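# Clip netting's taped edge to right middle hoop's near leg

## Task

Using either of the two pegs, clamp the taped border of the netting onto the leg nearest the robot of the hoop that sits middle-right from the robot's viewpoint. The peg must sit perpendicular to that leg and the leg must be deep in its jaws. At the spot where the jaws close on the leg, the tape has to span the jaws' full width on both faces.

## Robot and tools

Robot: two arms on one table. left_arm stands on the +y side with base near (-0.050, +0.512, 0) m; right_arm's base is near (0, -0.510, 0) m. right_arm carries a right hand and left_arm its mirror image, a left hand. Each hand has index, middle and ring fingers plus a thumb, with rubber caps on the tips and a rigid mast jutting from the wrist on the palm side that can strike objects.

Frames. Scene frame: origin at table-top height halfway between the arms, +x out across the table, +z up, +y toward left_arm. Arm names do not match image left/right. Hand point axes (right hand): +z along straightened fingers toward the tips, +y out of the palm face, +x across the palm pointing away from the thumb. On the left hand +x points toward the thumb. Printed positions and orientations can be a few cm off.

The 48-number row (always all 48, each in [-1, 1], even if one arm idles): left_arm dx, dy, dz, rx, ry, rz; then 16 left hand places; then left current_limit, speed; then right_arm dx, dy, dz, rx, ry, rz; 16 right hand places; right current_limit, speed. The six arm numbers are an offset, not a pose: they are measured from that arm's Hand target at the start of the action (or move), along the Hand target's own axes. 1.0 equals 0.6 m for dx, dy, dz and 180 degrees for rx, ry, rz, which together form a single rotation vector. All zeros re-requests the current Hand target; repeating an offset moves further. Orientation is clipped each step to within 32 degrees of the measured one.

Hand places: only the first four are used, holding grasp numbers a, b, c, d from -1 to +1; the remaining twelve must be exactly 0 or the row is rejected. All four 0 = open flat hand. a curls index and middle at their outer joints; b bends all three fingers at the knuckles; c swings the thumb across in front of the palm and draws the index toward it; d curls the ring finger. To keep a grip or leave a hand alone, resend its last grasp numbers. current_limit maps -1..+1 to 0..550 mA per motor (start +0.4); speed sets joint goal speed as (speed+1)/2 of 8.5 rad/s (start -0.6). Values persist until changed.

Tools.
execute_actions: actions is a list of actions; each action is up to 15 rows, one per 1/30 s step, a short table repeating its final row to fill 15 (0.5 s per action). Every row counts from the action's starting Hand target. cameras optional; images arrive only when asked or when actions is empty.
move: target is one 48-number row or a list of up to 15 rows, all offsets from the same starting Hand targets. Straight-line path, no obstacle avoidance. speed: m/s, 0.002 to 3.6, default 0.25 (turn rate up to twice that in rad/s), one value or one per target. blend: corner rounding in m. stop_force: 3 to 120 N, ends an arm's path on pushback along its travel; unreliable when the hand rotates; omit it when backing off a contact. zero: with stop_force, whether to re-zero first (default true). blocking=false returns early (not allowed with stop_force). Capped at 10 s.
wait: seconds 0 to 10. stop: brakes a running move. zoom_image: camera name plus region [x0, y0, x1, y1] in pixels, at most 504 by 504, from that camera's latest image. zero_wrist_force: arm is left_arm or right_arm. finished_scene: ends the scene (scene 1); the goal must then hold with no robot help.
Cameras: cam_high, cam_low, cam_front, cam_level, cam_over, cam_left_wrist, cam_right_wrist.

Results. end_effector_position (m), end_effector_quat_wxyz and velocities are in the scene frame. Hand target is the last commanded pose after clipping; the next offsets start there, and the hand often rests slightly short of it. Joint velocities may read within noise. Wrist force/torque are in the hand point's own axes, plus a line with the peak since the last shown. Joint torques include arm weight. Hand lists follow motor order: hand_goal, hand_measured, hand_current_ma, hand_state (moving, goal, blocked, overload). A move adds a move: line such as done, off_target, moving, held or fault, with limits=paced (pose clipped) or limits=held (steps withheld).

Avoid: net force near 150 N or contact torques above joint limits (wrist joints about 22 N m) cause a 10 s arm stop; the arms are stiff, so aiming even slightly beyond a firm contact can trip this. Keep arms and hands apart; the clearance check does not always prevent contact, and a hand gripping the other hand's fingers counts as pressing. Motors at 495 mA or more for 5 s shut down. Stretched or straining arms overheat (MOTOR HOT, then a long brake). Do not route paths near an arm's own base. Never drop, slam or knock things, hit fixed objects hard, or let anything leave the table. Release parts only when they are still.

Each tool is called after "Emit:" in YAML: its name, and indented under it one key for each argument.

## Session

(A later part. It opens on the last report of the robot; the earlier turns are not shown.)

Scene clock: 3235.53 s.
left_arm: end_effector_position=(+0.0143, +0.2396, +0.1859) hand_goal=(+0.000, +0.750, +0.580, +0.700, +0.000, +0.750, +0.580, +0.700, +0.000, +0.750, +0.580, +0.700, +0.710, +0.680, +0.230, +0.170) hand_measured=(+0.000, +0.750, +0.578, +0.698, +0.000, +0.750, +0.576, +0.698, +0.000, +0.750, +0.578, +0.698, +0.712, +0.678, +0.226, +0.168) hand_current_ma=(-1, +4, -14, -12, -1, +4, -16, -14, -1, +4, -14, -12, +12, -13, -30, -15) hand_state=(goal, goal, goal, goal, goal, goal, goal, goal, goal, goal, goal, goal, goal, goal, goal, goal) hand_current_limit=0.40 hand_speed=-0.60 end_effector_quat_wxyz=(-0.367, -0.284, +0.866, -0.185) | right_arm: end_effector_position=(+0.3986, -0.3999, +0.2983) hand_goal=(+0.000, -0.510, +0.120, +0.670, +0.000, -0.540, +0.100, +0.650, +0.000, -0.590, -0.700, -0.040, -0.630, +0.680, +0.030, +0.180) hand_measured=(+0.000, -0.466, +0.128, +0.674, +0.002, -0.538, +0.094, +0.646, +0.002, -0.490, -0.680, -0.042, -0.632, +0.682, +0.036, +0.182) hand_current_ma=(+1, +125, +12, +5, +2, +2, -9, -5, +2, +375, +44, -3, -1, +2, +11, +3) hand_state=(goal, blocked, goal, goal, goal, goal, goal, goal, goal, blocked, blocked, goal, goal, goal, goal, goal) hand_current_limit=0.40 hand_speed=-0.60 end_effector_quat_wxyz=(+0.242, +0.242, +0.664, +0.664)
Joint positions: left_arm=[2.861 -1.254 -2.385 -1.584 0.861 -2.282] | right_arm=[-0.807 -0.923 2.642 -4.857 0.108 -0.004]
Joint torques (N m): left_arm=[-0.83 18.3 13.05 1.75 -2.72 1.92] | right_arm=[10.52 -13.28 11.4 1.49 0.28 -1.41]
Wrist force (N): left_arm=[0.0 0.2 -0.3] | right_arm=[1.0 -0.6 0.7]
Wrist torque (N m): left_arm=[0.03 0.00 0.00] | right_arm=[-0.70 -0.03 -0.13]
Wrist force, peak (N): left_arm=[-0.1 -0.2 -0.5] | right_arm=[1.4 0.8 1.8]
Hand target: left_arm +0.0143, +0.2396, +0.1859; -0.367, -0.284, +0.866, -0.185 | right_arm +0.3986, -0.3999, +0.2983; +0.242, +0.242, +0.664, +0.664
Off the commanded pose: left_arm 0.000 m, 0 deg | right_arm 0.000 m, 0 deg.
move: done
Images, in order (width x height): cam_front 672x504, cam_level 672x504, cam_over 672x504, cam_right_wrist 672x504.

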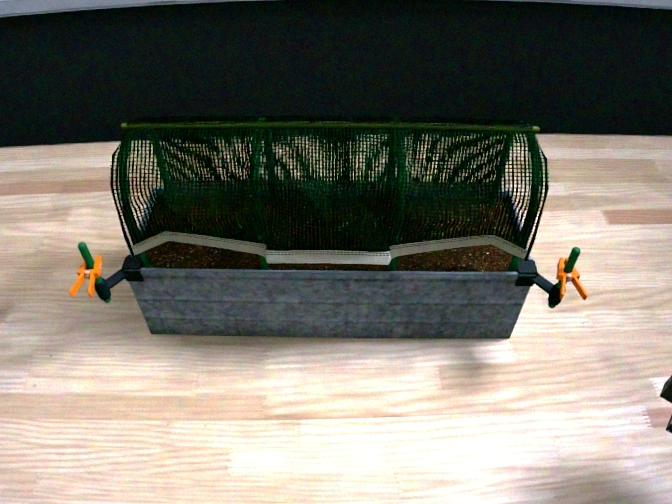

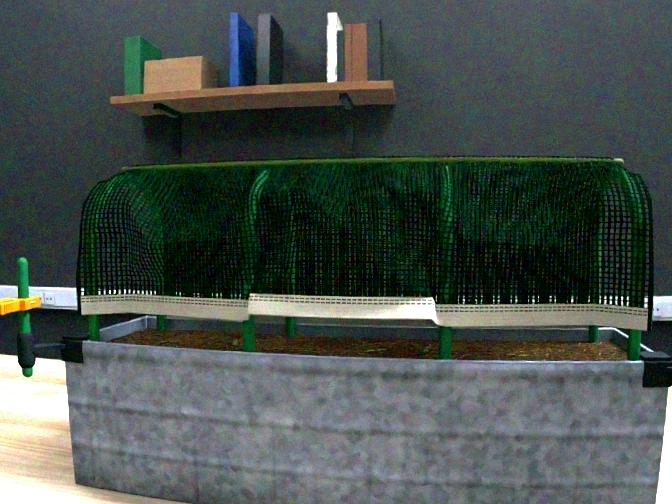

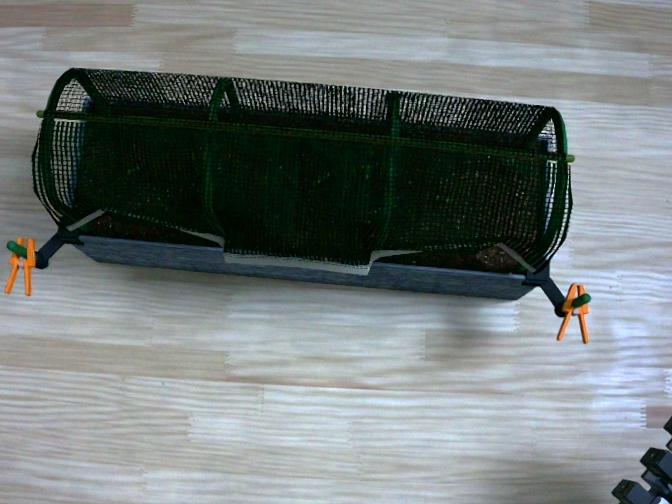

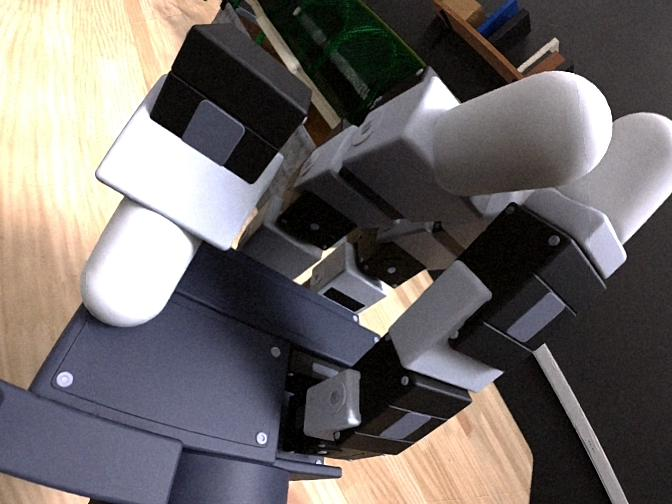

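Emit:
zoom_image:
  camera: "cam_level"
  region: [380, 260, 520, 365]

Emit:
zoom_image:
  camera: "cam_front"
  region: [330, 200, 460, 298]

Emit:
zoom_image:
  camera: "cam_over"
  region: [310, 200, 450, 305]

Emit:
zoom_image:
  camera: "cam_over"
  region: [500, 250, 650, 362]

Scaled by 3.600 from the camera's 672x504 image, which has a finer 960x720 frame.

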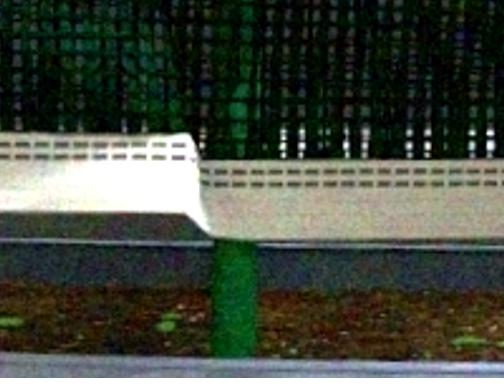

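Scaled by 3.877 from the camera's 672x504 image, which has a finer 960x720 frame.

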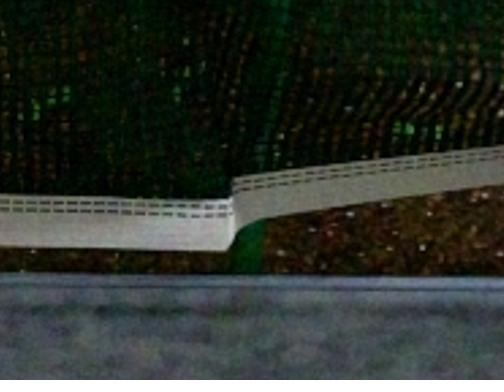

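Scaled by 3.600 from the camera's 672x504 image, which has a finer 960x720 frame.

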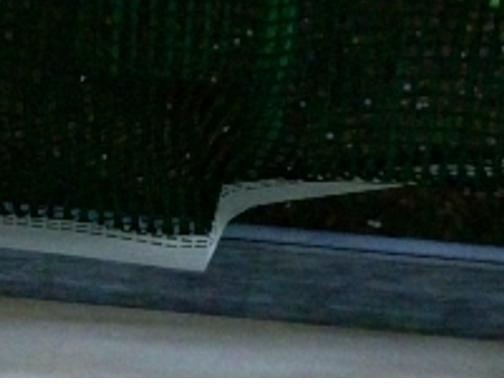

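Scaled by 3.360 from the camera's 672x504 image, which has a finer 960x720 frame.

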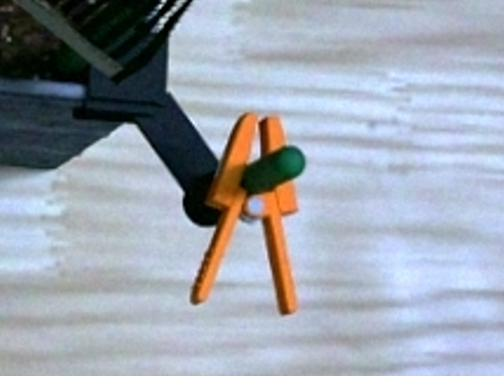

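Emit:
zoom_image:
  camera: "cam_level"
  region: [0, 245, 110, 385]

Emit:
zoom_image:
  camera: "cam_front"
  region: [510, 230, 610, 315]

Emit:
zoom_image:
  camera: "cam_front"
  region: [50, 230, 150, 315]

Scaled by 3.600 from the camera's 672x504 image, which has a finer 960x720 frame.

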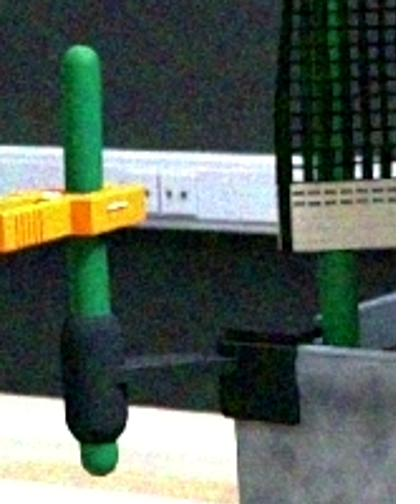

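Scaled by 5.040 from the camera's 672x504 image, which has a finer 960x720 frame.

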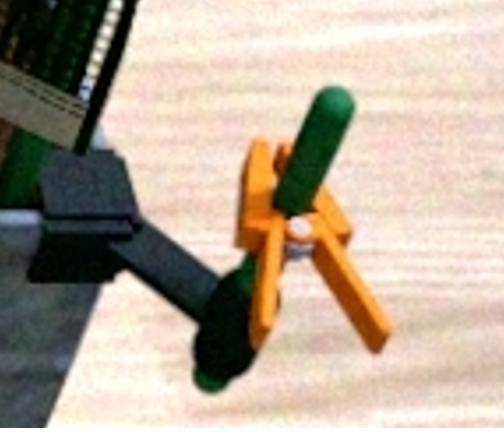

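Scaled by 5.040 from the camera's 672x504 image, which has a finer 960x720 frame.

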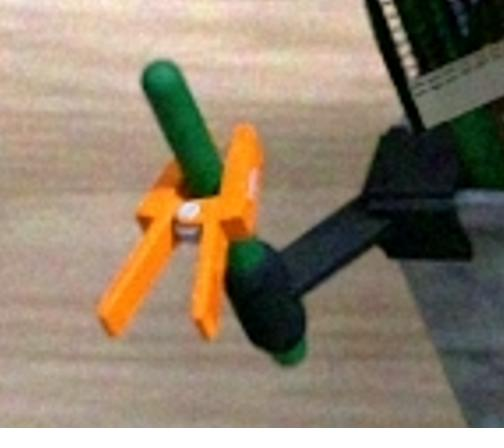

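Emit:
move:
  target:
    - [0,0,0,0,0,0,0,0,0,0,0,0,0,0,0,0,0,0,0,0,0,0,0.4,-0.6,-0.0322,-0.0333,-0.0383,0,0,0.5,0.2,0.5,0.5,0.0,0,0,0,0,0,0,0,0,0,0,0,0,0.4,-0.6]
    - [0,0,0,0,0,0,0,0,0,0,0,0,0,0,0,0,0,0,0,0,0,0,0.4,-0.6,-0.0488,-0.1805,0.0409,0.309,0,0.951,0.2,0.935,0.5,0.0,0,0,0,0,0,0,0,0,0,0,0,0,0.4,-0.6]
  speed: 0.25
  cameras: ["cam_over","cam_front","cam_level","cam_high"]

Scene clock: 3441.93 s.
left_arm: end_effector_position=(+0.0143, +0.2396, +0.1859) hand_goal=(+0.000, +0.750, +0.580, +0.700, +0.000, +0.750, +0.580, +0.700, +0.000, +0.750, +0.580, +0.700, +0.710, +0.680, +0.230, +0.170) hand_measured=(+0.000, +0.750, +0.578, +0.698, +0.000, +0.750, +0.576, +0.698, +0.000, +0.750, +0.578, +0.698, +0.712, +0.678, +0.226, +0.168) hand_current_ma=(-1, +4, -14, -12, -1, +4, -16, -14, -1, +4, -14, -12, +12, -13, -30, -15) hand_state=(goal, goal, goal, goal, goal, goal, goal, goal, goal, goal, goal, goal, goal, goal, goal, goal) hand_current_limit=0.40 hand_speed=-0.60 end_effector_quat_wxyz=(-0.367, -0.284, +0.866, -0.185) | right_arm: end_effector_position=(+0.3986, -0.4124, +0.2899) hand_goal=(+0.000, -0.080, +0.276, +0.610, +0.000, -0.174, +0.160, +0.560, +0.000, +0.146, +0.580, +0.780, -0.120, +0.680, +0.106, +0.166) hand_measured=(+0.002, -0.078, +0.274, +0.612, +0.002, -0.172, +0.158, +0.562, +0.002, +0.152, +0.580, +0.778, -0.112, +0.680, +0.104, +0.168) hand_current_ma=(+3, +4, -2, +3, +2, +2, -3, +3, +2, +9, -1, -2, +13, +0, -4, +3) hand_state=(goal, goal, goal, goal, goal, goal, goal, goal, goal, goal, goal, goal, goal, goal, goal, goal) hand_current_limit=0.40 hand_speed=-0.60 end_effector_quat_wxyz=(+0.014, +0.443, +0.549, +0.709)
Joint positions: left_arm=[2.861 -1.254 -2.385 -1.584 0.861 -2.282] | right_arm=[-0.894 -0.994 2.782 -4.906 0.195 0.635]
Joint torques (N m): left_arm=[0.22 19.19 13.34 1.89 -2.72 1.85] | right_arm=[-0.39 -9.67 -2.5 -0.75 -0.61 -1.46]
Wrist force (N): left_arm=[-0.2 0.0 -0.2] | right_arm=[1.3 0.2 0.5]
Wrist torque (N m): left_arm=[0.00 0.01 -0.01] | right_arm=[-0.43 0.08 0.38]
Wrist force, peak (N): left_arm=[-0.3 0.5 0.0] | right_arm=[2.3 -0.1 0.6]
Hand target: left_arm +0.0143, +0.2396, +0.1859; -0.367, -0.284, +0.866, -0.185 | right_arm +0.3986, -0.4124, +0.2898; +0.014, +0.443, +0.549, +0.709 (not the last commanded pose)
Off the commanded pose: left_arm 0.000 m, 0 deg | right_arm 0.108 m, 144 deg.
move: held (right_arm; a check stopped the path); path passed 0 of 2 targets; target 2's new numbers were not sent; limits=held
pose unreachable (right arm): on one or more control steps of this call, first in action 0 (counted from 0), this arm could not follow its commanded pose, so it was not sent that pose on those steps. It may still have moved: this result reports where it is.
cause: moving toward the commanded pose would bring two parts of the arm too close to each other (joints 3 (elbow) to 5 (wrist 2) lie between them).
Images, in order (width x height): cam_high 672x504, cam_front 672x504, cam_level 672x504, cam_over 672x504.

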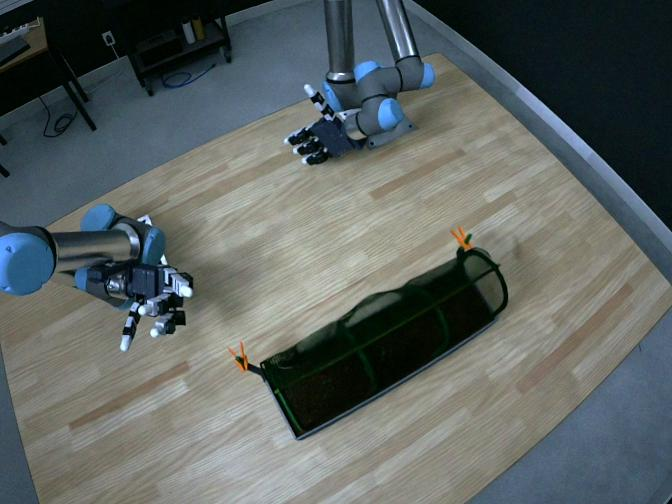

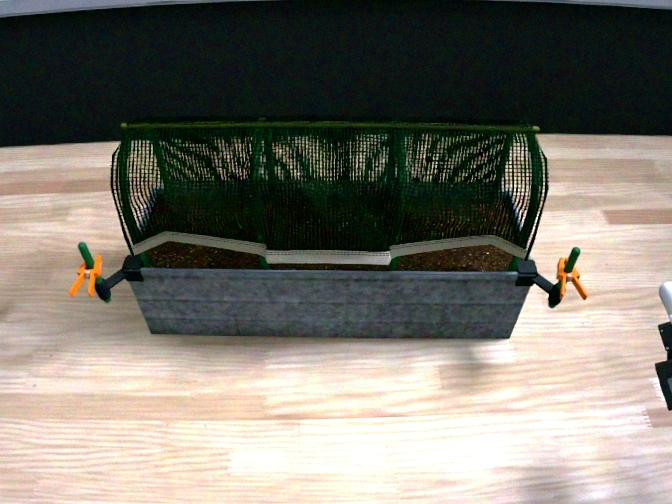

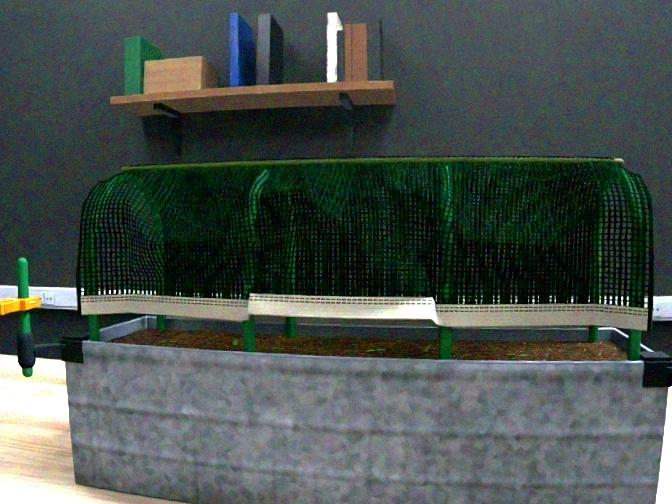

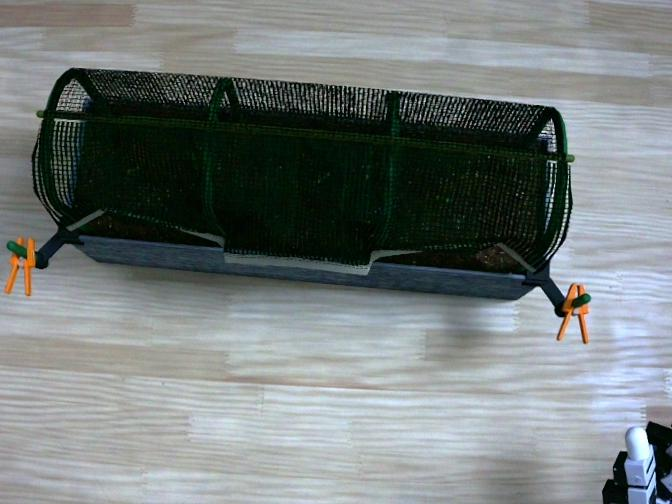

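Emit:
execute_actions:
  actions: []
  cameras: ["cam_high","cam_over","cam_front"]

Scene clock: 3473.27 s.
left_arm: end_effector_position=(+0.0143, +0.2396, +0.1859) hand_goal=(+0.000, +0.750, +0.580, +0.700, +0.000, +0.750, +0.580, +0.700, +0.000, +0.750, +0.580, +0.700, +0.710, +0.680, +0.230, +0.170) hand_measured=(+0.000, +0.750, +0.578, +0.698, +0.000, +0.750, +0.576, +0.698, +0.000, +0.750, +0.578, +0.698, +0.712, +0.678, +0.226, +0.168) hand_current_ma=(-1, +4, -14, -12, -1, +4, -16, -14, -1, +4, -14, -12, +12, -13, -30, -15) hand_state=(goal, goal, goal, goal, goal, goal, goal, goal, goal, goal, goal, goal, goal, goal, goal, goal) hand_current_limit=0.40 hand_speed=-0.60 end_effector_quat_wxyz=(-0.367, -0.284, +0.866, -0.185) | right_arm: end_effector_position=(+0.3986, -0.4124, +0.2898) hand_goal=(+0.000, -0.080, +0.276, +0.610, +0.000, -0.174, +0.160, +0.560, +0.000, +0.146, +0.580, +0.780, -0.120, +0.680, +0.106, +0.166) hand_measured=(+0.002, -0.078, +0.274, +0.612, +0.002, -0.172, +0.158, +0.562, +0.002, +0.152, +0.580, +0.778, -0.112, +0.680, +0.104, +0.168) hand_current_ma=(+3, +4, -2, +3, +2, +2, -3, +3, +2, +9, -1, -2, +13, +0, -4, +3) hand_state=(goal, goal, goal, goal, goal, goal, goal, goal, goal, goal, goal, goal, goal, goal, goal, goal) hand_current_limit=0.40 hand_speed=-0.60 end_effector_quat_wxyz=(+0.014, +0.443, +0.549, +0.709)
Joint positions: left_arm=[2.861 -1.254 -2.385 -1.584 0.861 -2.282] | right_arm=[-0.894 -0.994 2.782 -4.906 0.195 0.635]
Joint velocities: within noise
Joint torques (N m): left_arm=[-1.35 18.99 14.36 1.83 -2.78 1.86] | right_arm=[11.59 -8.67 -3.72 -0.82 -0.99 1.07]
Wrist force (N): left_arm=[-0.1 -0.2 -0.2] | right_arm=[1.4 0.1 0.5]
Wrist torque (N m): left_arm=[-0.02 0.00 0.00] | right_arm=[-0.45 0.05 0.39]
Wrist force, peak (N): left_arm=[-0.1 0.2 -0.4] | right_arm=[1.8 0.0 0.6]
Hand target: left_arm +0.0143, +0.2396, +0.1859; -0.367, -0.284, +0.866, -0.185 | right_arm +0.3986, -0.4124, +0.2898; +0.014, +0.443, +0.549, +0.709 (not the last commanded pose)
Off the commanded pose: left_arm 0.000 m, 0 deg | right_arm 0.108 m, 144 deg.
Images, in order (width x height): cam_high 672x504, cam_front 672x504, cam_over 672x504.

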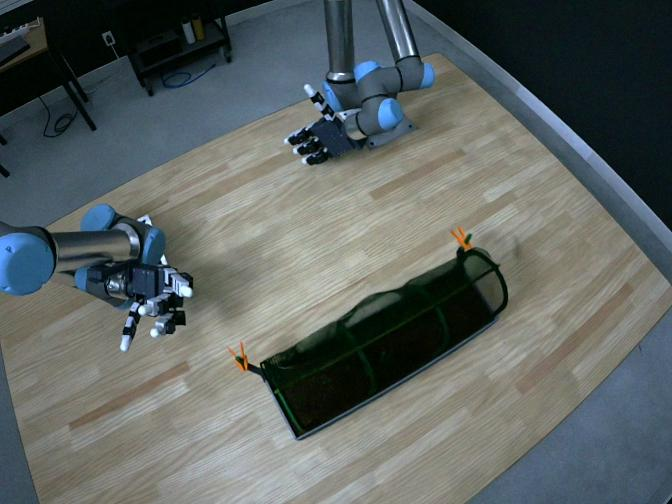

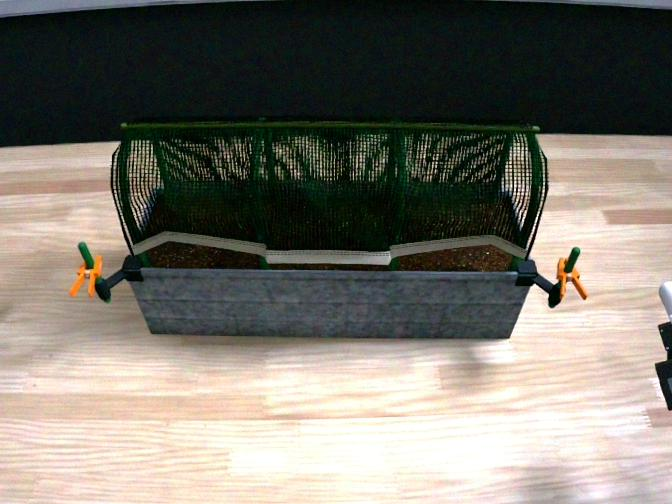

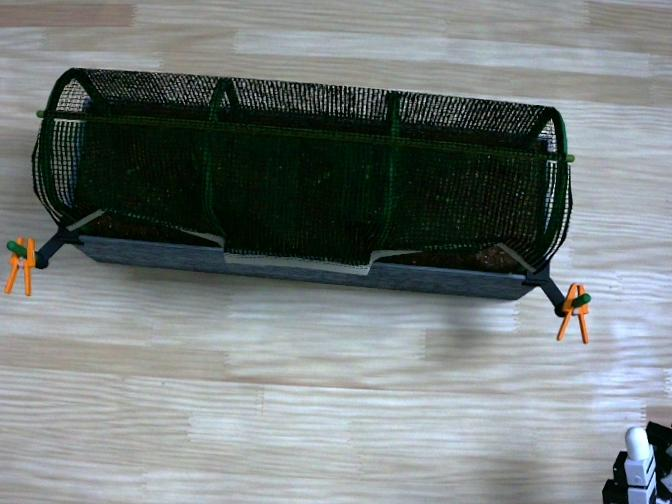

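Emit:
move:
  target:
    - [0,0,0,0,0,0,0,0,0,0,0,0,0,0,0,0,0,0,0,0,0,0,0.4,-0.6,-0.0378,0.0922,0.0563,0,0,0.289,0.2,0.5,0.5,0,0,0,0,0,0,0,0,0,0,0,0,0,0.4,-0.6]
    - [0,0,0,0,0,0,0,0,0,0,0,0,0,0,0,0,0,0,0,0,0,0,0.4,-0.6,-0.0378,0.0922,0.0563,0,0,0.789,0.2,0.5,0.5,0,0,0,0,0,0,0,0,0,0,0,0,0,0.4,-0.6]
  speed: 0.3
  blend: [0.02,0]

Scene clock: 3549.60 s.
left_arm: end_effector_position=(+0.0143, +0.2396, +0.1859) hand_goal=(+0.000, +0.750, +0.580, +0.700, +0.000, +0.750, +0.580, +0.700, +0.000, +0.750, +0.580, +0.700, +0.710, +0.680, +0.230, +0.170) hand_measured=(+0.000, +0.750, +0.578, +0.698, +0.000, +0.750, +0.576, +0.698, +0.000, +0.750, +0.578, +0.698, +0.712, +0.678, +0.226, +0.168) hand_current_ma=(-1, +4, -14, -12, -1, +4, -16, -14, -1, +4, -14, -12, +12, -13, -30, -15) hand_state=(goal, goal, goal, goal, goal, goal, goal, goal, goal, goal, goal, goal, goal, goal, goal, goal) hand_current_limit=0.40 hand_speed=-0.60 end_effector_quat_wxyz=(-0.367, -0.284, +0.866, -0.185) | right_arm: end_effector_position=(+0.4596, -0.4204, +0.3199) hand_goal=(+0.000, -0.080, +0.276, +0.610, +0.000, -0.174, +0.160, +0.560, +0.000, +0.146, +0.580, +0.780, -0.120, +0.680, +0.106, +0.166) hand_measured=(+0.002, -0.082, +0.274, +0.612, +0.002, -0.176, +0.158, +0.562, +0.002, +0.140, +0.580, +0.778, -0.122, +0.680, +0.104, +0.168) hand_current_ma=(+3, -3, -2, +3, +2, -1, -3, +3, +2, -10, -1, -2, -3, +0, -2, +3) hand_state=(goal, goal, goal, goal, goal, goal, goal, goal, goal, goal, goal, goal, goal, goal, goal, goal) hand_current_limit=0.40 hand_speed=-0.60 end_effector_quat_wxyz=(+0.664, -0.666, +0.239, -0.242)
Joint positions: left_arm=[2.861 -1.254 -2.385 -1.584 0.861 -2.282] | right_arm=[-0.694 -1.658 2.381 -3.201 -0.001 2.474]
Joint torques (N m): left_arm=[0.33 18.98 12.64 1.79 -2.61 1.79] | right_arm=[-5.07 -23.21 -4.46 -2.18 2.35 1.08]
Wrist force (N): left_arm=[-0.1 0.1 -0.2] | right_arm=[-0.7 -2.2 1.2]
Wrist torque (N m): left_arm=[0.02 0.00 0.00] | right_arm=[-0.50 0.12 -0.14]
Wrist force, peak (N): left_arm=[-0.4 0.5 -0.2] | right_arm=[-0.8 -2.2 1.2]
Hand target: left_arm +0.0143, +0.2396, +0.1859; -0.367, -0.284, +0.866, -0.185 | right_arm +0.4599, -0.4200, +0.3199; +0.665, -0.663, +0.240, -0.244
Off the commanded pose: left_arm 0.000 m, 0 deg | right_arm 0.000 m, 0 deg.
move: done

Emit:
move:
  target:
    - [-0.0732,-0.2572,-0.2002,0.168,-0.0205,0.1605,0.2,0.935,0.5,0,0,0,0,0,0,0,0,0,0,0,0,0,0.4,-0.6,-0.02,0.1,0.001,0,-0.1,0,0.2,0.935,0.5,0,0,0,0,0,0,0,0,0,0,0,0,0,0.4,-0.6]
    - [-0.1118,-0.6683,-0.2998,0.3357,-0.0411,0.3211,0.2,0.935,0.5,0,0,0,0,0,0,0,0,0,0,0,0,0,0.4,-0.6,-0.0507,0.2,0.002,0,-0.2,0,0.2,0.935,0.5,0,0,0,0,0,0,0,0,0,0,0,0,0,0.4,-0.6]
  speed: 0.3
  blend: [0.03,0]
  cameras: ["cam_high","cam_over","cam_level","cam_front"]

Scene clock: 3578.33 s.
left_arm: end_effector_position=(+0.3997, +0.0493, +0.2998) hand_goal=(+0.000, -0.668, +0.406, +0.698, +0.000, -0.936, +0.074, +0.560, +0.000, -0.508, +0.580, +0.868, -0.120, +0.680, +0.106, +0.252) hand_measured=(+0.000, -0.662, +0.410, +0.698, +0.000, -0.922, +0.080, +0.564, +0.000, -0.506, +0.578, +0.866, -0.126, +0.678, +0.106, +0.250) hand_current_ma=(-3, +28, +15, -3, -3, +71, +31, +17, -2, +8, -7, -12, -33, -13, -6, -14) hand_state=(goal, goal, goal, goal, goal, goal, goal, goal, goal, goal, goal, goal, goal, goal, goal, goal) hand_current_limit=0.40 hand_speed=-0.60 end_effector_quat_wxyz=(-0.001, +0.000, +0.707, -0.707) | right_arm: end_effector_position=(+0.4381, -0.3994, +0.1997) hand_goal=(+0.000, -0.668, +0.406, +0.698, +0.000, -0.936, +0.074, +0.560, +0.000, -0.508, +0.580, +0.868, -0.120, +0.680, +0.106, +0.252) hand_measured=(+0.002, -0.664, +0.404, +0.696, +0.002, -0.924, +0.078, +0.562, +0.002, -0.508, +0.580, +0.866, -0.124, +0.680, +0.104, +0.250) hand_current_ma=(+2, +5, -2, -3, +2, +25, +6, +3, +2, +0, -1, -3, -5, +0, -1, -3) hand_state=(goal, goal, goal, goal, goal, goal, goal, goal, goal, goal, goal, goal, goal, goal, goal, goal) hand_current_limit=0.40 hand_speed=-0.60 end_effector_quat_wxyz=(+0.707, -0.706, +0.023, -0.027)
Joint positions: left_arm=[2.93 -2.077 -1.752 0.683 0.202 -3.138] | right_arm=[-0.559 -0.99 2.005 -4.153 0.487 3.133]
Joint torques (N m): left_arm=[8.26 61.26 7.3 -0.89 -1.54 0.79] | right_arm=[-8.22 -44.78 1.67 2.42 1.18 0.07]
Wrist force (N): left_arm=[-1.8 -2.2 0.5] | right_arm=[-0.4 -1.9 1.0]
Wrist torque (N m): left_arm=[-0.03 0.32 0.13] | right_arm=[-0.30 0.09 -0.10]
Wrist force, peak (N): left_arm=[-3.2 -3.0 0.6] | right_arm=[-0.6 -2.9 1.2]
Hand target: left_arm +0.3996, +0.0493, +0.2999; -0.001, +0.000, +0.707, -0.707 | right_arm +0.4381, -0.3994, +0.1997; +0.707, -0.706, +0.023, -0.027
Off the commanded pose: left_arm 0.000 m, 0 deg | right_arm 0.000 m, 0 deg.
move: done
Images, in order (width x height): cam_high 672x504, cam_front 672x504, cam_level 672x504, cam_over 672x504.

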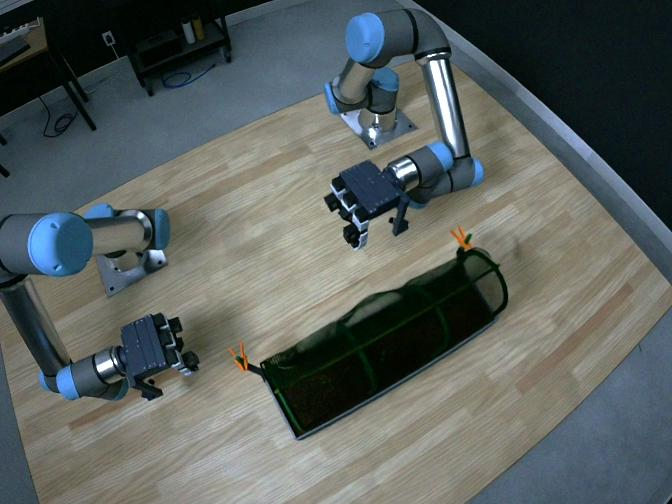

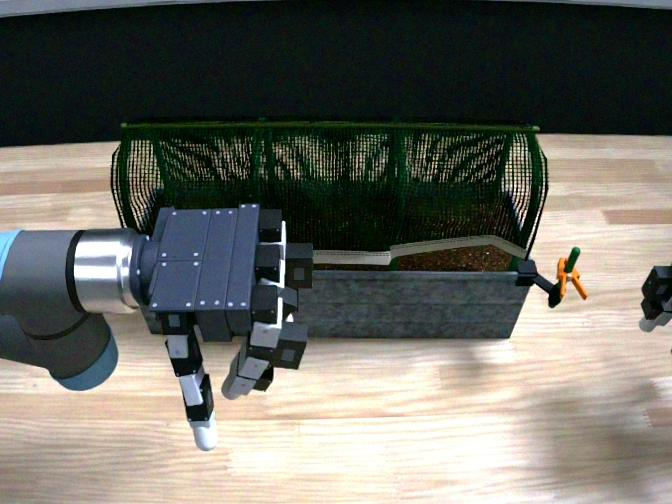

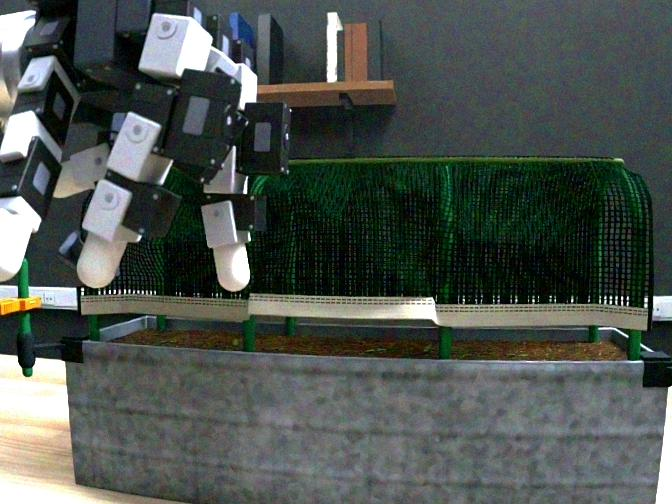

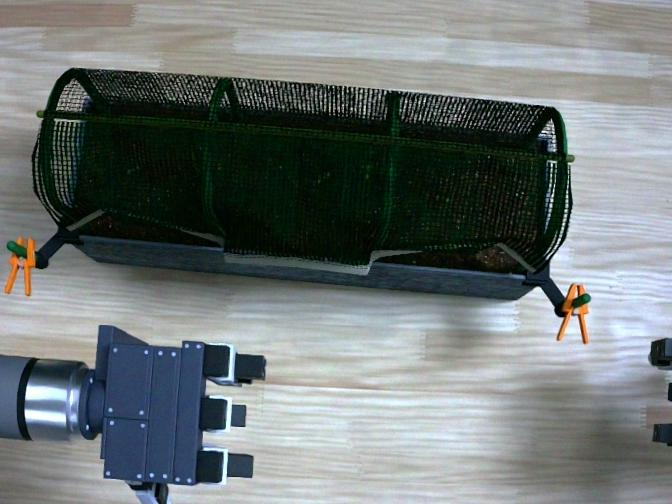

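Emit:
zoom_image:
  camera: "cam_front"
  region: [140, 190, 340, 400]

Emit:
zoom_image:
  camera: "cam_over"
  region: [90, 310, 290, 500]

Emit:
zoom_image:
  camera: "cam_level"
  region: [0, 0, 300, 300]

Scaled by 2.400 from the camera's 672x504 image, which has a finer 960x720 frame.

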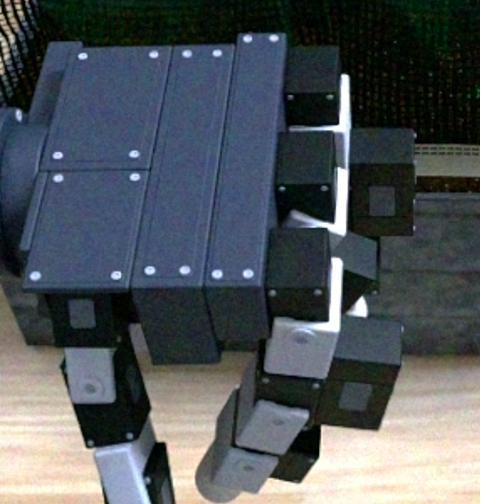

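Scaled by 2.520 from the camera's 672x504 image, which has a finer 960x720 frame.

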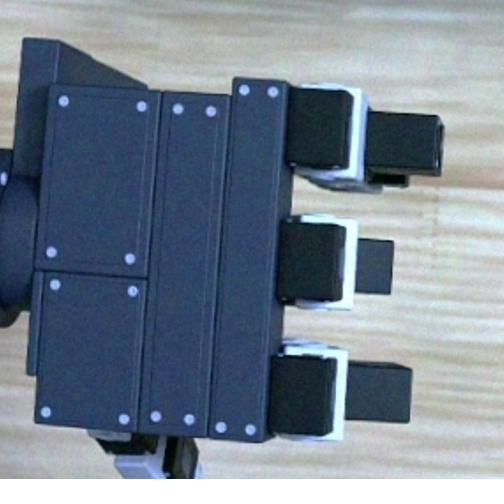

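Scaled by 1.680 from the camera's 672x504 image, which has a finer 960x720 frame.

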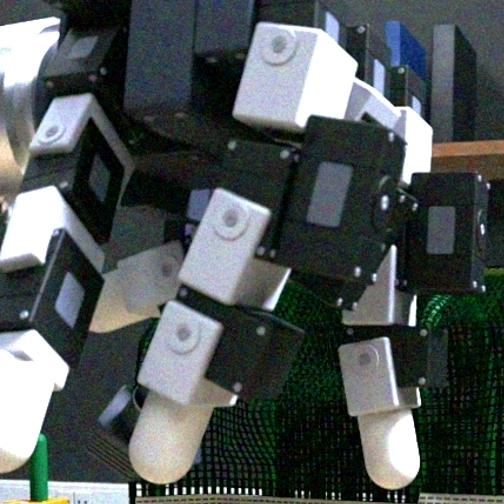

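Emit:
move:
  target:
    - [-0.0622,0.08,0.38,0,0,0,0.2,0.935,0.5,0,0,0,0,0,0,0,0,0,0,0,0,0,0.4,-0.6,-0.0047,0.0162,0.0405,0,0,0,0.2,0.935,0.5,0,0,0,0,0,0,0,0,0,0,0,0,0,0.4,-0.6]
    - [-0.0622,0.183,0.4155,0,0,0,0.2,0.935,0.5,0,0,0,0,0,0,0,0,0,0,0,0,0,0.4,-0.6,-0.0047,0.0162,0.0405,0,0,0,0.2,0.935,0.5,0,0,0,0,0,0,0,0,0,0,0,0,0,0.4,-0.6]
  speed: 0.25
  blend: [0.03,0]
  cameras: ["cam_over","cam_level","cam_front","cam_low"]

Scene clock: 3643.33 s.
left_arm: end_effector_position=(+0.4365, -0.2000, +0.1898) hand_goal=(+0.000, -0.668, +0.406, +0.698, +0.000, -0.936, +0.074, +0.560, +0.000, -0.508, +0.580, +0.868, -0.120, +0.680, +0.106, +0.252) hand_measured=(+0.000, -0.666, +0.408, +0.698, +0.000, -0.928, +0.080, +0.564, +0.000, -0.510, +0.578, +0.866, -0.126, +0.678, +0.106, +0.250) hand_current_ma=(-3, +6, +11, -3, -3, +41, +30, +17, -2, -9, -7, -12, -35, -13, +2, -10) hand_state=(goal, goal, goal, goal, goal, goal, goal, goal, goal, goal, goal, goal, goal, goal, goal, goal) hand_current_limit=0.40 hand_speed=-0.60 end_effector_quat_wxyz=(-0.001, +0.000, +0.707, -0.707) | right_arm: end_effector_position=(+0.4371, -0.3749, +0.1900) hand_goal=(+0.000, -0.668, +0.406, +0.698, +0.000, -0.936, +0.074, +0.560, +0.000, -0.508, +0.580, +0.868, -0.120, +0.680, +0.106, +0.252) hand_measured=(+0.002, -0.664, +0.404, +0.696, +0.002, -0.924, +0.078, +0.562, +0.002, -0.508, +0.580, +0.866, -0.124, +0.680, +0.104, +0.250) hand_current_ma=(+2, +5, -2, -3, +2, +25, +6, +3, +2, +0, -1, -3, -5, +0, -1, -3) hand_state=(goal, goal, goal, goal, goal, goal, goal, goal, goal, goal, goal, goal, goal, goal, goal, goal) hand_current_limit=0.40 hand_speed=-0.60 end_effector_quat_wxyz=(+0.707, -0.706, +0.023, -0.027)
Joint positions: left_arm=[2.566 -2.58 -1.137 0.574 0.566 -3.141] | right_arm=[-0.512 -0.978 2.027 -4.187 0.44 3.133]
Joint torques (N m): left_arm=[3.29 77.38 9.16 -0.17 -1.35 -0.89] | right_arm=[-7.93 -29.92 -10.6 1.44 0.98 -0.84]
Wrist force (N): left_arm=[-1.7 -2.3 0.5] | right_arm=[-0.5 -2.2 1.1]
Wrist torque (N m): left_arm=[-0.05 0.33 0.16] | right_arm=[-0.35 0.11 -0.12]
Wrist force, peak (N): left_arm=[-7.3 -2.8 -4.4] | right_arm=[-0.5 -2.3 1.2]
Hand target: left_arm +0.4365, -0.1999, +0.1899; -0.001, +0.000, +0.707, -0.707 | right_arm +0.4371, -0.3749, +0.1900; +0.707, -0.706, +0.023, -0.027
Off the commanded pose: left_arm 0.000 m, 0 deg | right_arm 0.000 m, 0 deg.
move: done
Images, in order (width x height): cam_low 672x504, cam_front 672x504, cam_level 672x504, cam_over 672x504.

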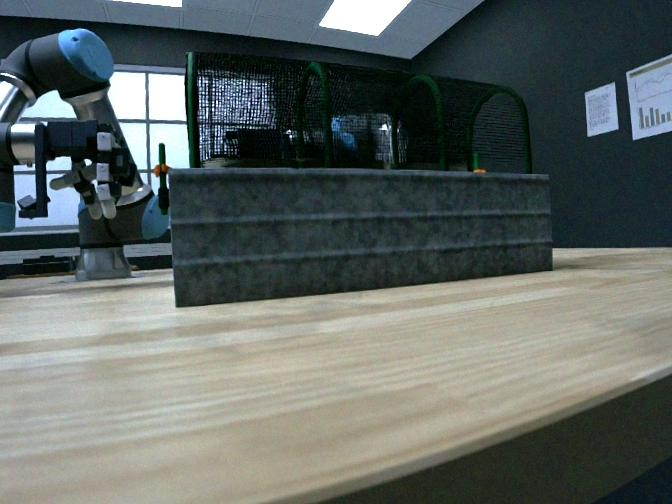

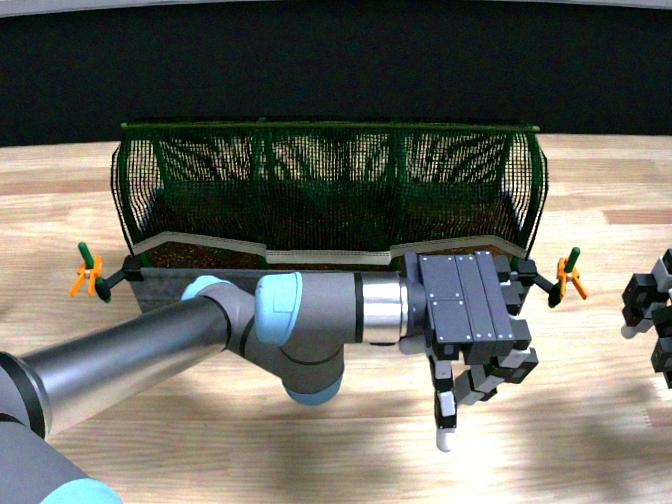

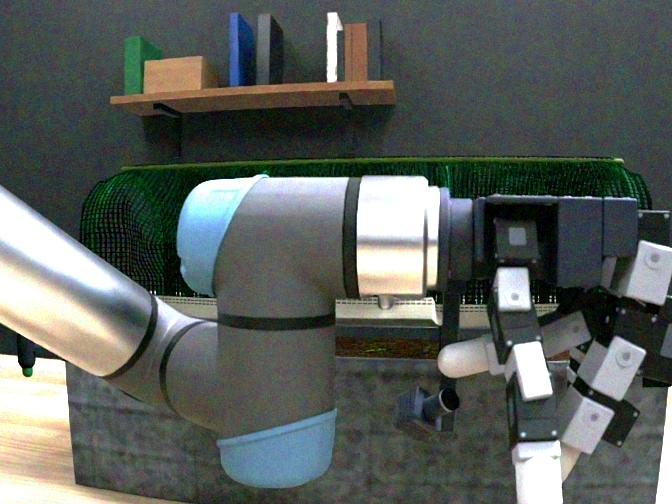

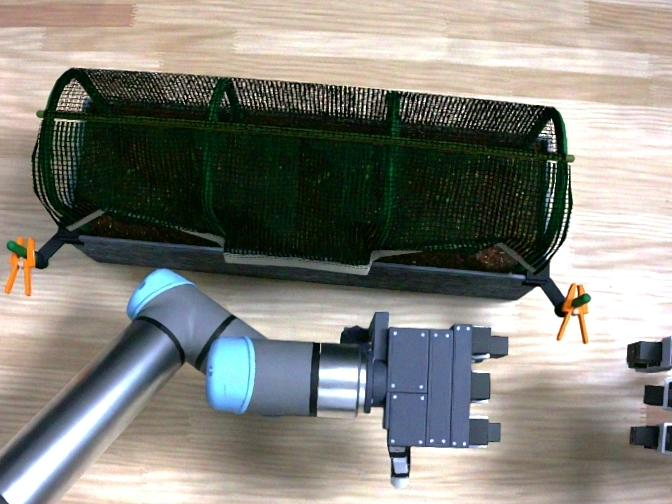

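Emit:
zoom_image:
  camera: "cam_low"
  region: [20, 110, 200, 245]

Emit:
zoom_image:
  camera: "cam_over"
  region: [370, 270, 672, 480]

Emit:
zoom_image:
  camera: "cam_front"
  region: [440, 220, 672, 410]

Scaled by 2.800 from the camera's 672x504 image, which has a finer 960x720 frame.

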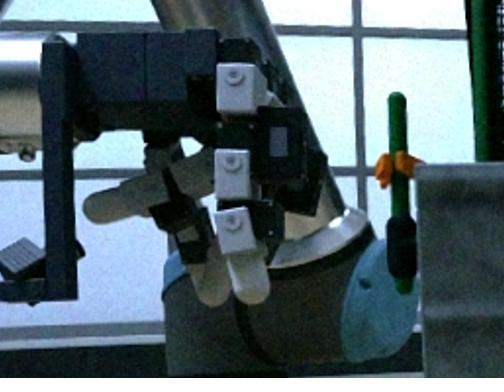

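Scaled by 1.669 from the camera's 672x504 image, which has a finer 960x720 frame.

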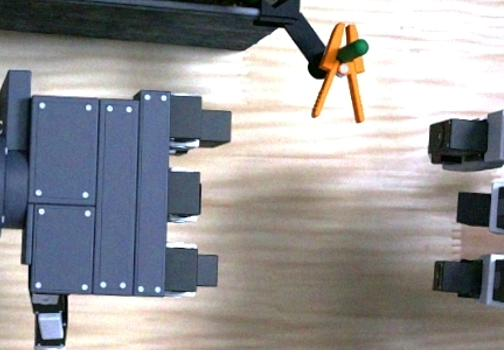

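Scaled by 2.172 from the camera's 672x504 image, which has a finer 960x720 frame.

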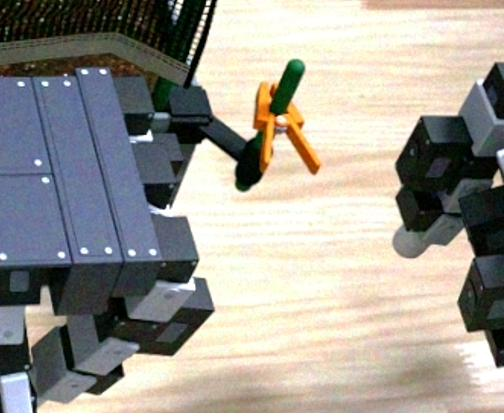

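Emit:
execute_actions:
  actions: []
  cameras: ["cam_level","cam_low","cam_left_wrist","cam_right_wrist"]

Emit:
zoom_image:
  camera: "cam_level"
  region: [340, 170, 560, 460]

Emit:
zoom_image:
  camera: "cam_low"
  region: [0, 110, 130, 230]

Scene clock: 3768.33 s.
left_arm: end_effector_position=(+0.4365, -0.1999, +0.1899) hand_goal=(+0.000, -0.668, +0.406, +0.698, +0.000, -0.936, +0.074, +0.560, +0.000, -0.508, +0.580, +0.868, -0.120, +0.680, +0.106, +0.252) hand_measured=(+0.000, -0.666, +0.408, +0.698, +0.000, -0.928, +0.080, +0.564, +0.000, -0.510, +0.578, +0.866, -0.126, +0.678, +0.106, +0.250) hand_current_ma=(-3, +6, +11, -3, -3, +41, +30, +17, -2, -9, -7, -12, -35, -13, +2, -10) hand_state=(goal, goal, goal, goal, goal, goal, goal, goal, goal, goal, goal, goal, goal, goal, goal, goal) hand_current_limit=0.40 hand_speed=-0.60 end_effector_quat_wxyz=(-0.001, +0.000, +0.707, -0.707) | right_arm: end_effector_position=(+0.4371, -0.3749, +0.1900) hand_goal=(+0.000, -0.668, +0.406, +0.698, +0.000, -0.936, +0.074, +0.560, +0.000, -0.508, +0.580, +0.868, -0.120, +0.680, +0.106, +0.252) hand_measured=(+0.002, -0.664, +0.404, +0.696, +0.002, -0.924, +0.078, +0.562, +0.002, -0.508, +0.580, +0.866, -0.124, +0.680, +0.104, +0.250) hand_current_ma=(+2, +5, -2, -3, +2, +25, +6, +3, +2, +0, -1, -3, -5, +0, -1, -3) hand_state=(goal, goal, goal, goal, goal, goal, goal, goal, goal, goal, goal, goal, goal, goal, goal, goal) hand_current_limit=0.40 hand_speed=-0.60 end_effector_quat_wxyz=(+0.707, -0.706, +0.023, -0.027)
Joint positions: left_arm=[2.566 -2.58 -1.138 0.574 0.566 -3.141] | right_arm=[-0.512 -0.978 2.027 -4.187 0.44 3.133]
Joint velocities: within noise
Joint torques (N m): left_arm=[3.91 85.65 7.95 2.39 -1.5 1.93] | right_arm=[-9.25 -46.03 -14.39 1.49 0.94 1.28]
Wrist force (N): left_arm=[-1.8 -2.0 0.6] | right_arm=[-0.4 -2.1 1.1]
Wrist torque (N m): left_arm=[-0.02 0.35 0.15] | right_arm=[-0.34 0.10 -0.11]
Wrist force, peak (N): left_arm=[-2.0 -2.3 0.4] | right_arm=[-0.6 -2.4 1.3]
Hand target: left_arm +0.4365, -0.1999, +0.1899; -0.001, +0.000, +0.707, -0.707 | right_arm +0.4371, -0.3749, +0.1900; +0.707, -0.706, +0.023, -0.027
Off the commanded pose: left_arm 0.000 m, 0 deg | right_arm 0.000 m, 0 deg.
Images, in order (width x height): cam_low 672x504, cam_level 672x504, cam_left_wrist 672x504, cam_right_wrist 672x504.

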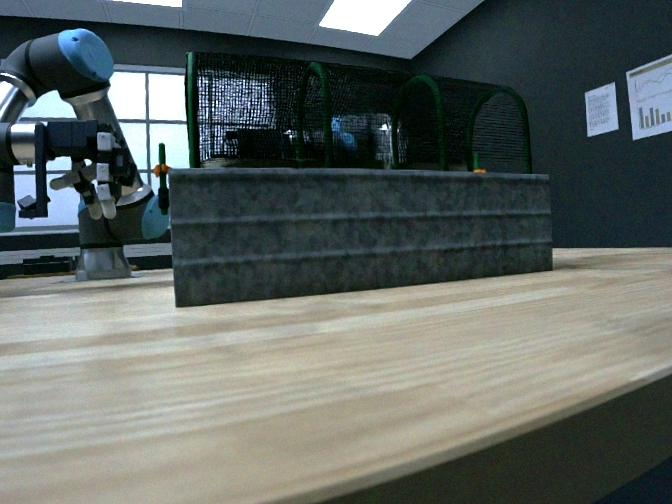

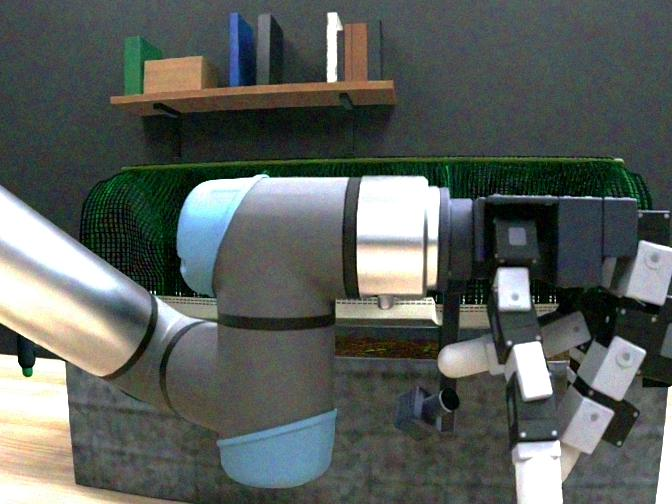

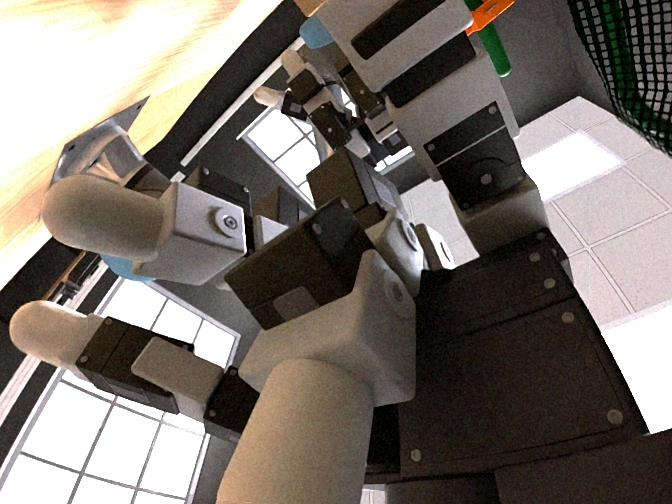

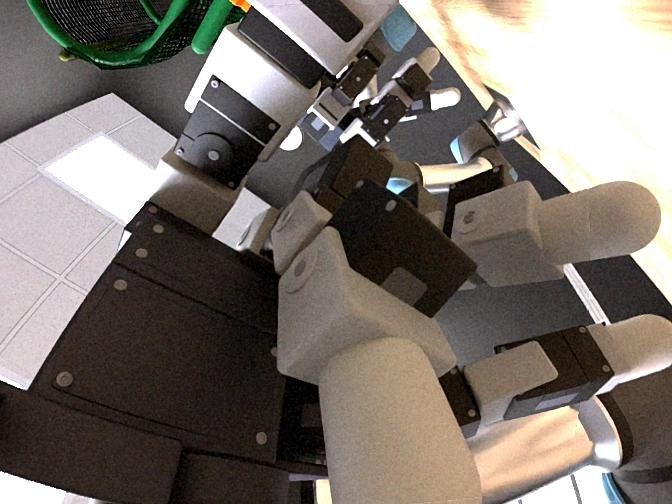

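Scaled by 1.738 from the camera's 672x504 image, which has a finer 960x720 frame.

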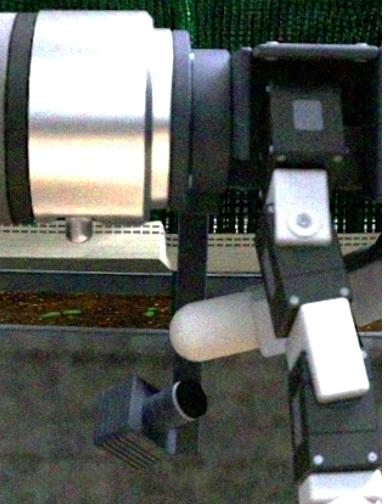

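Scaled by 3.877 from the camera's 672x504 image, which has a finer 960x720 frame.

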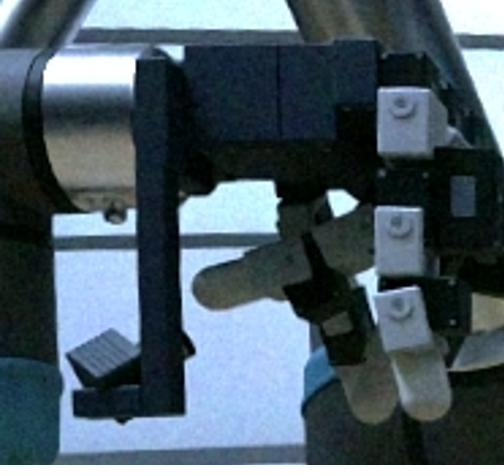

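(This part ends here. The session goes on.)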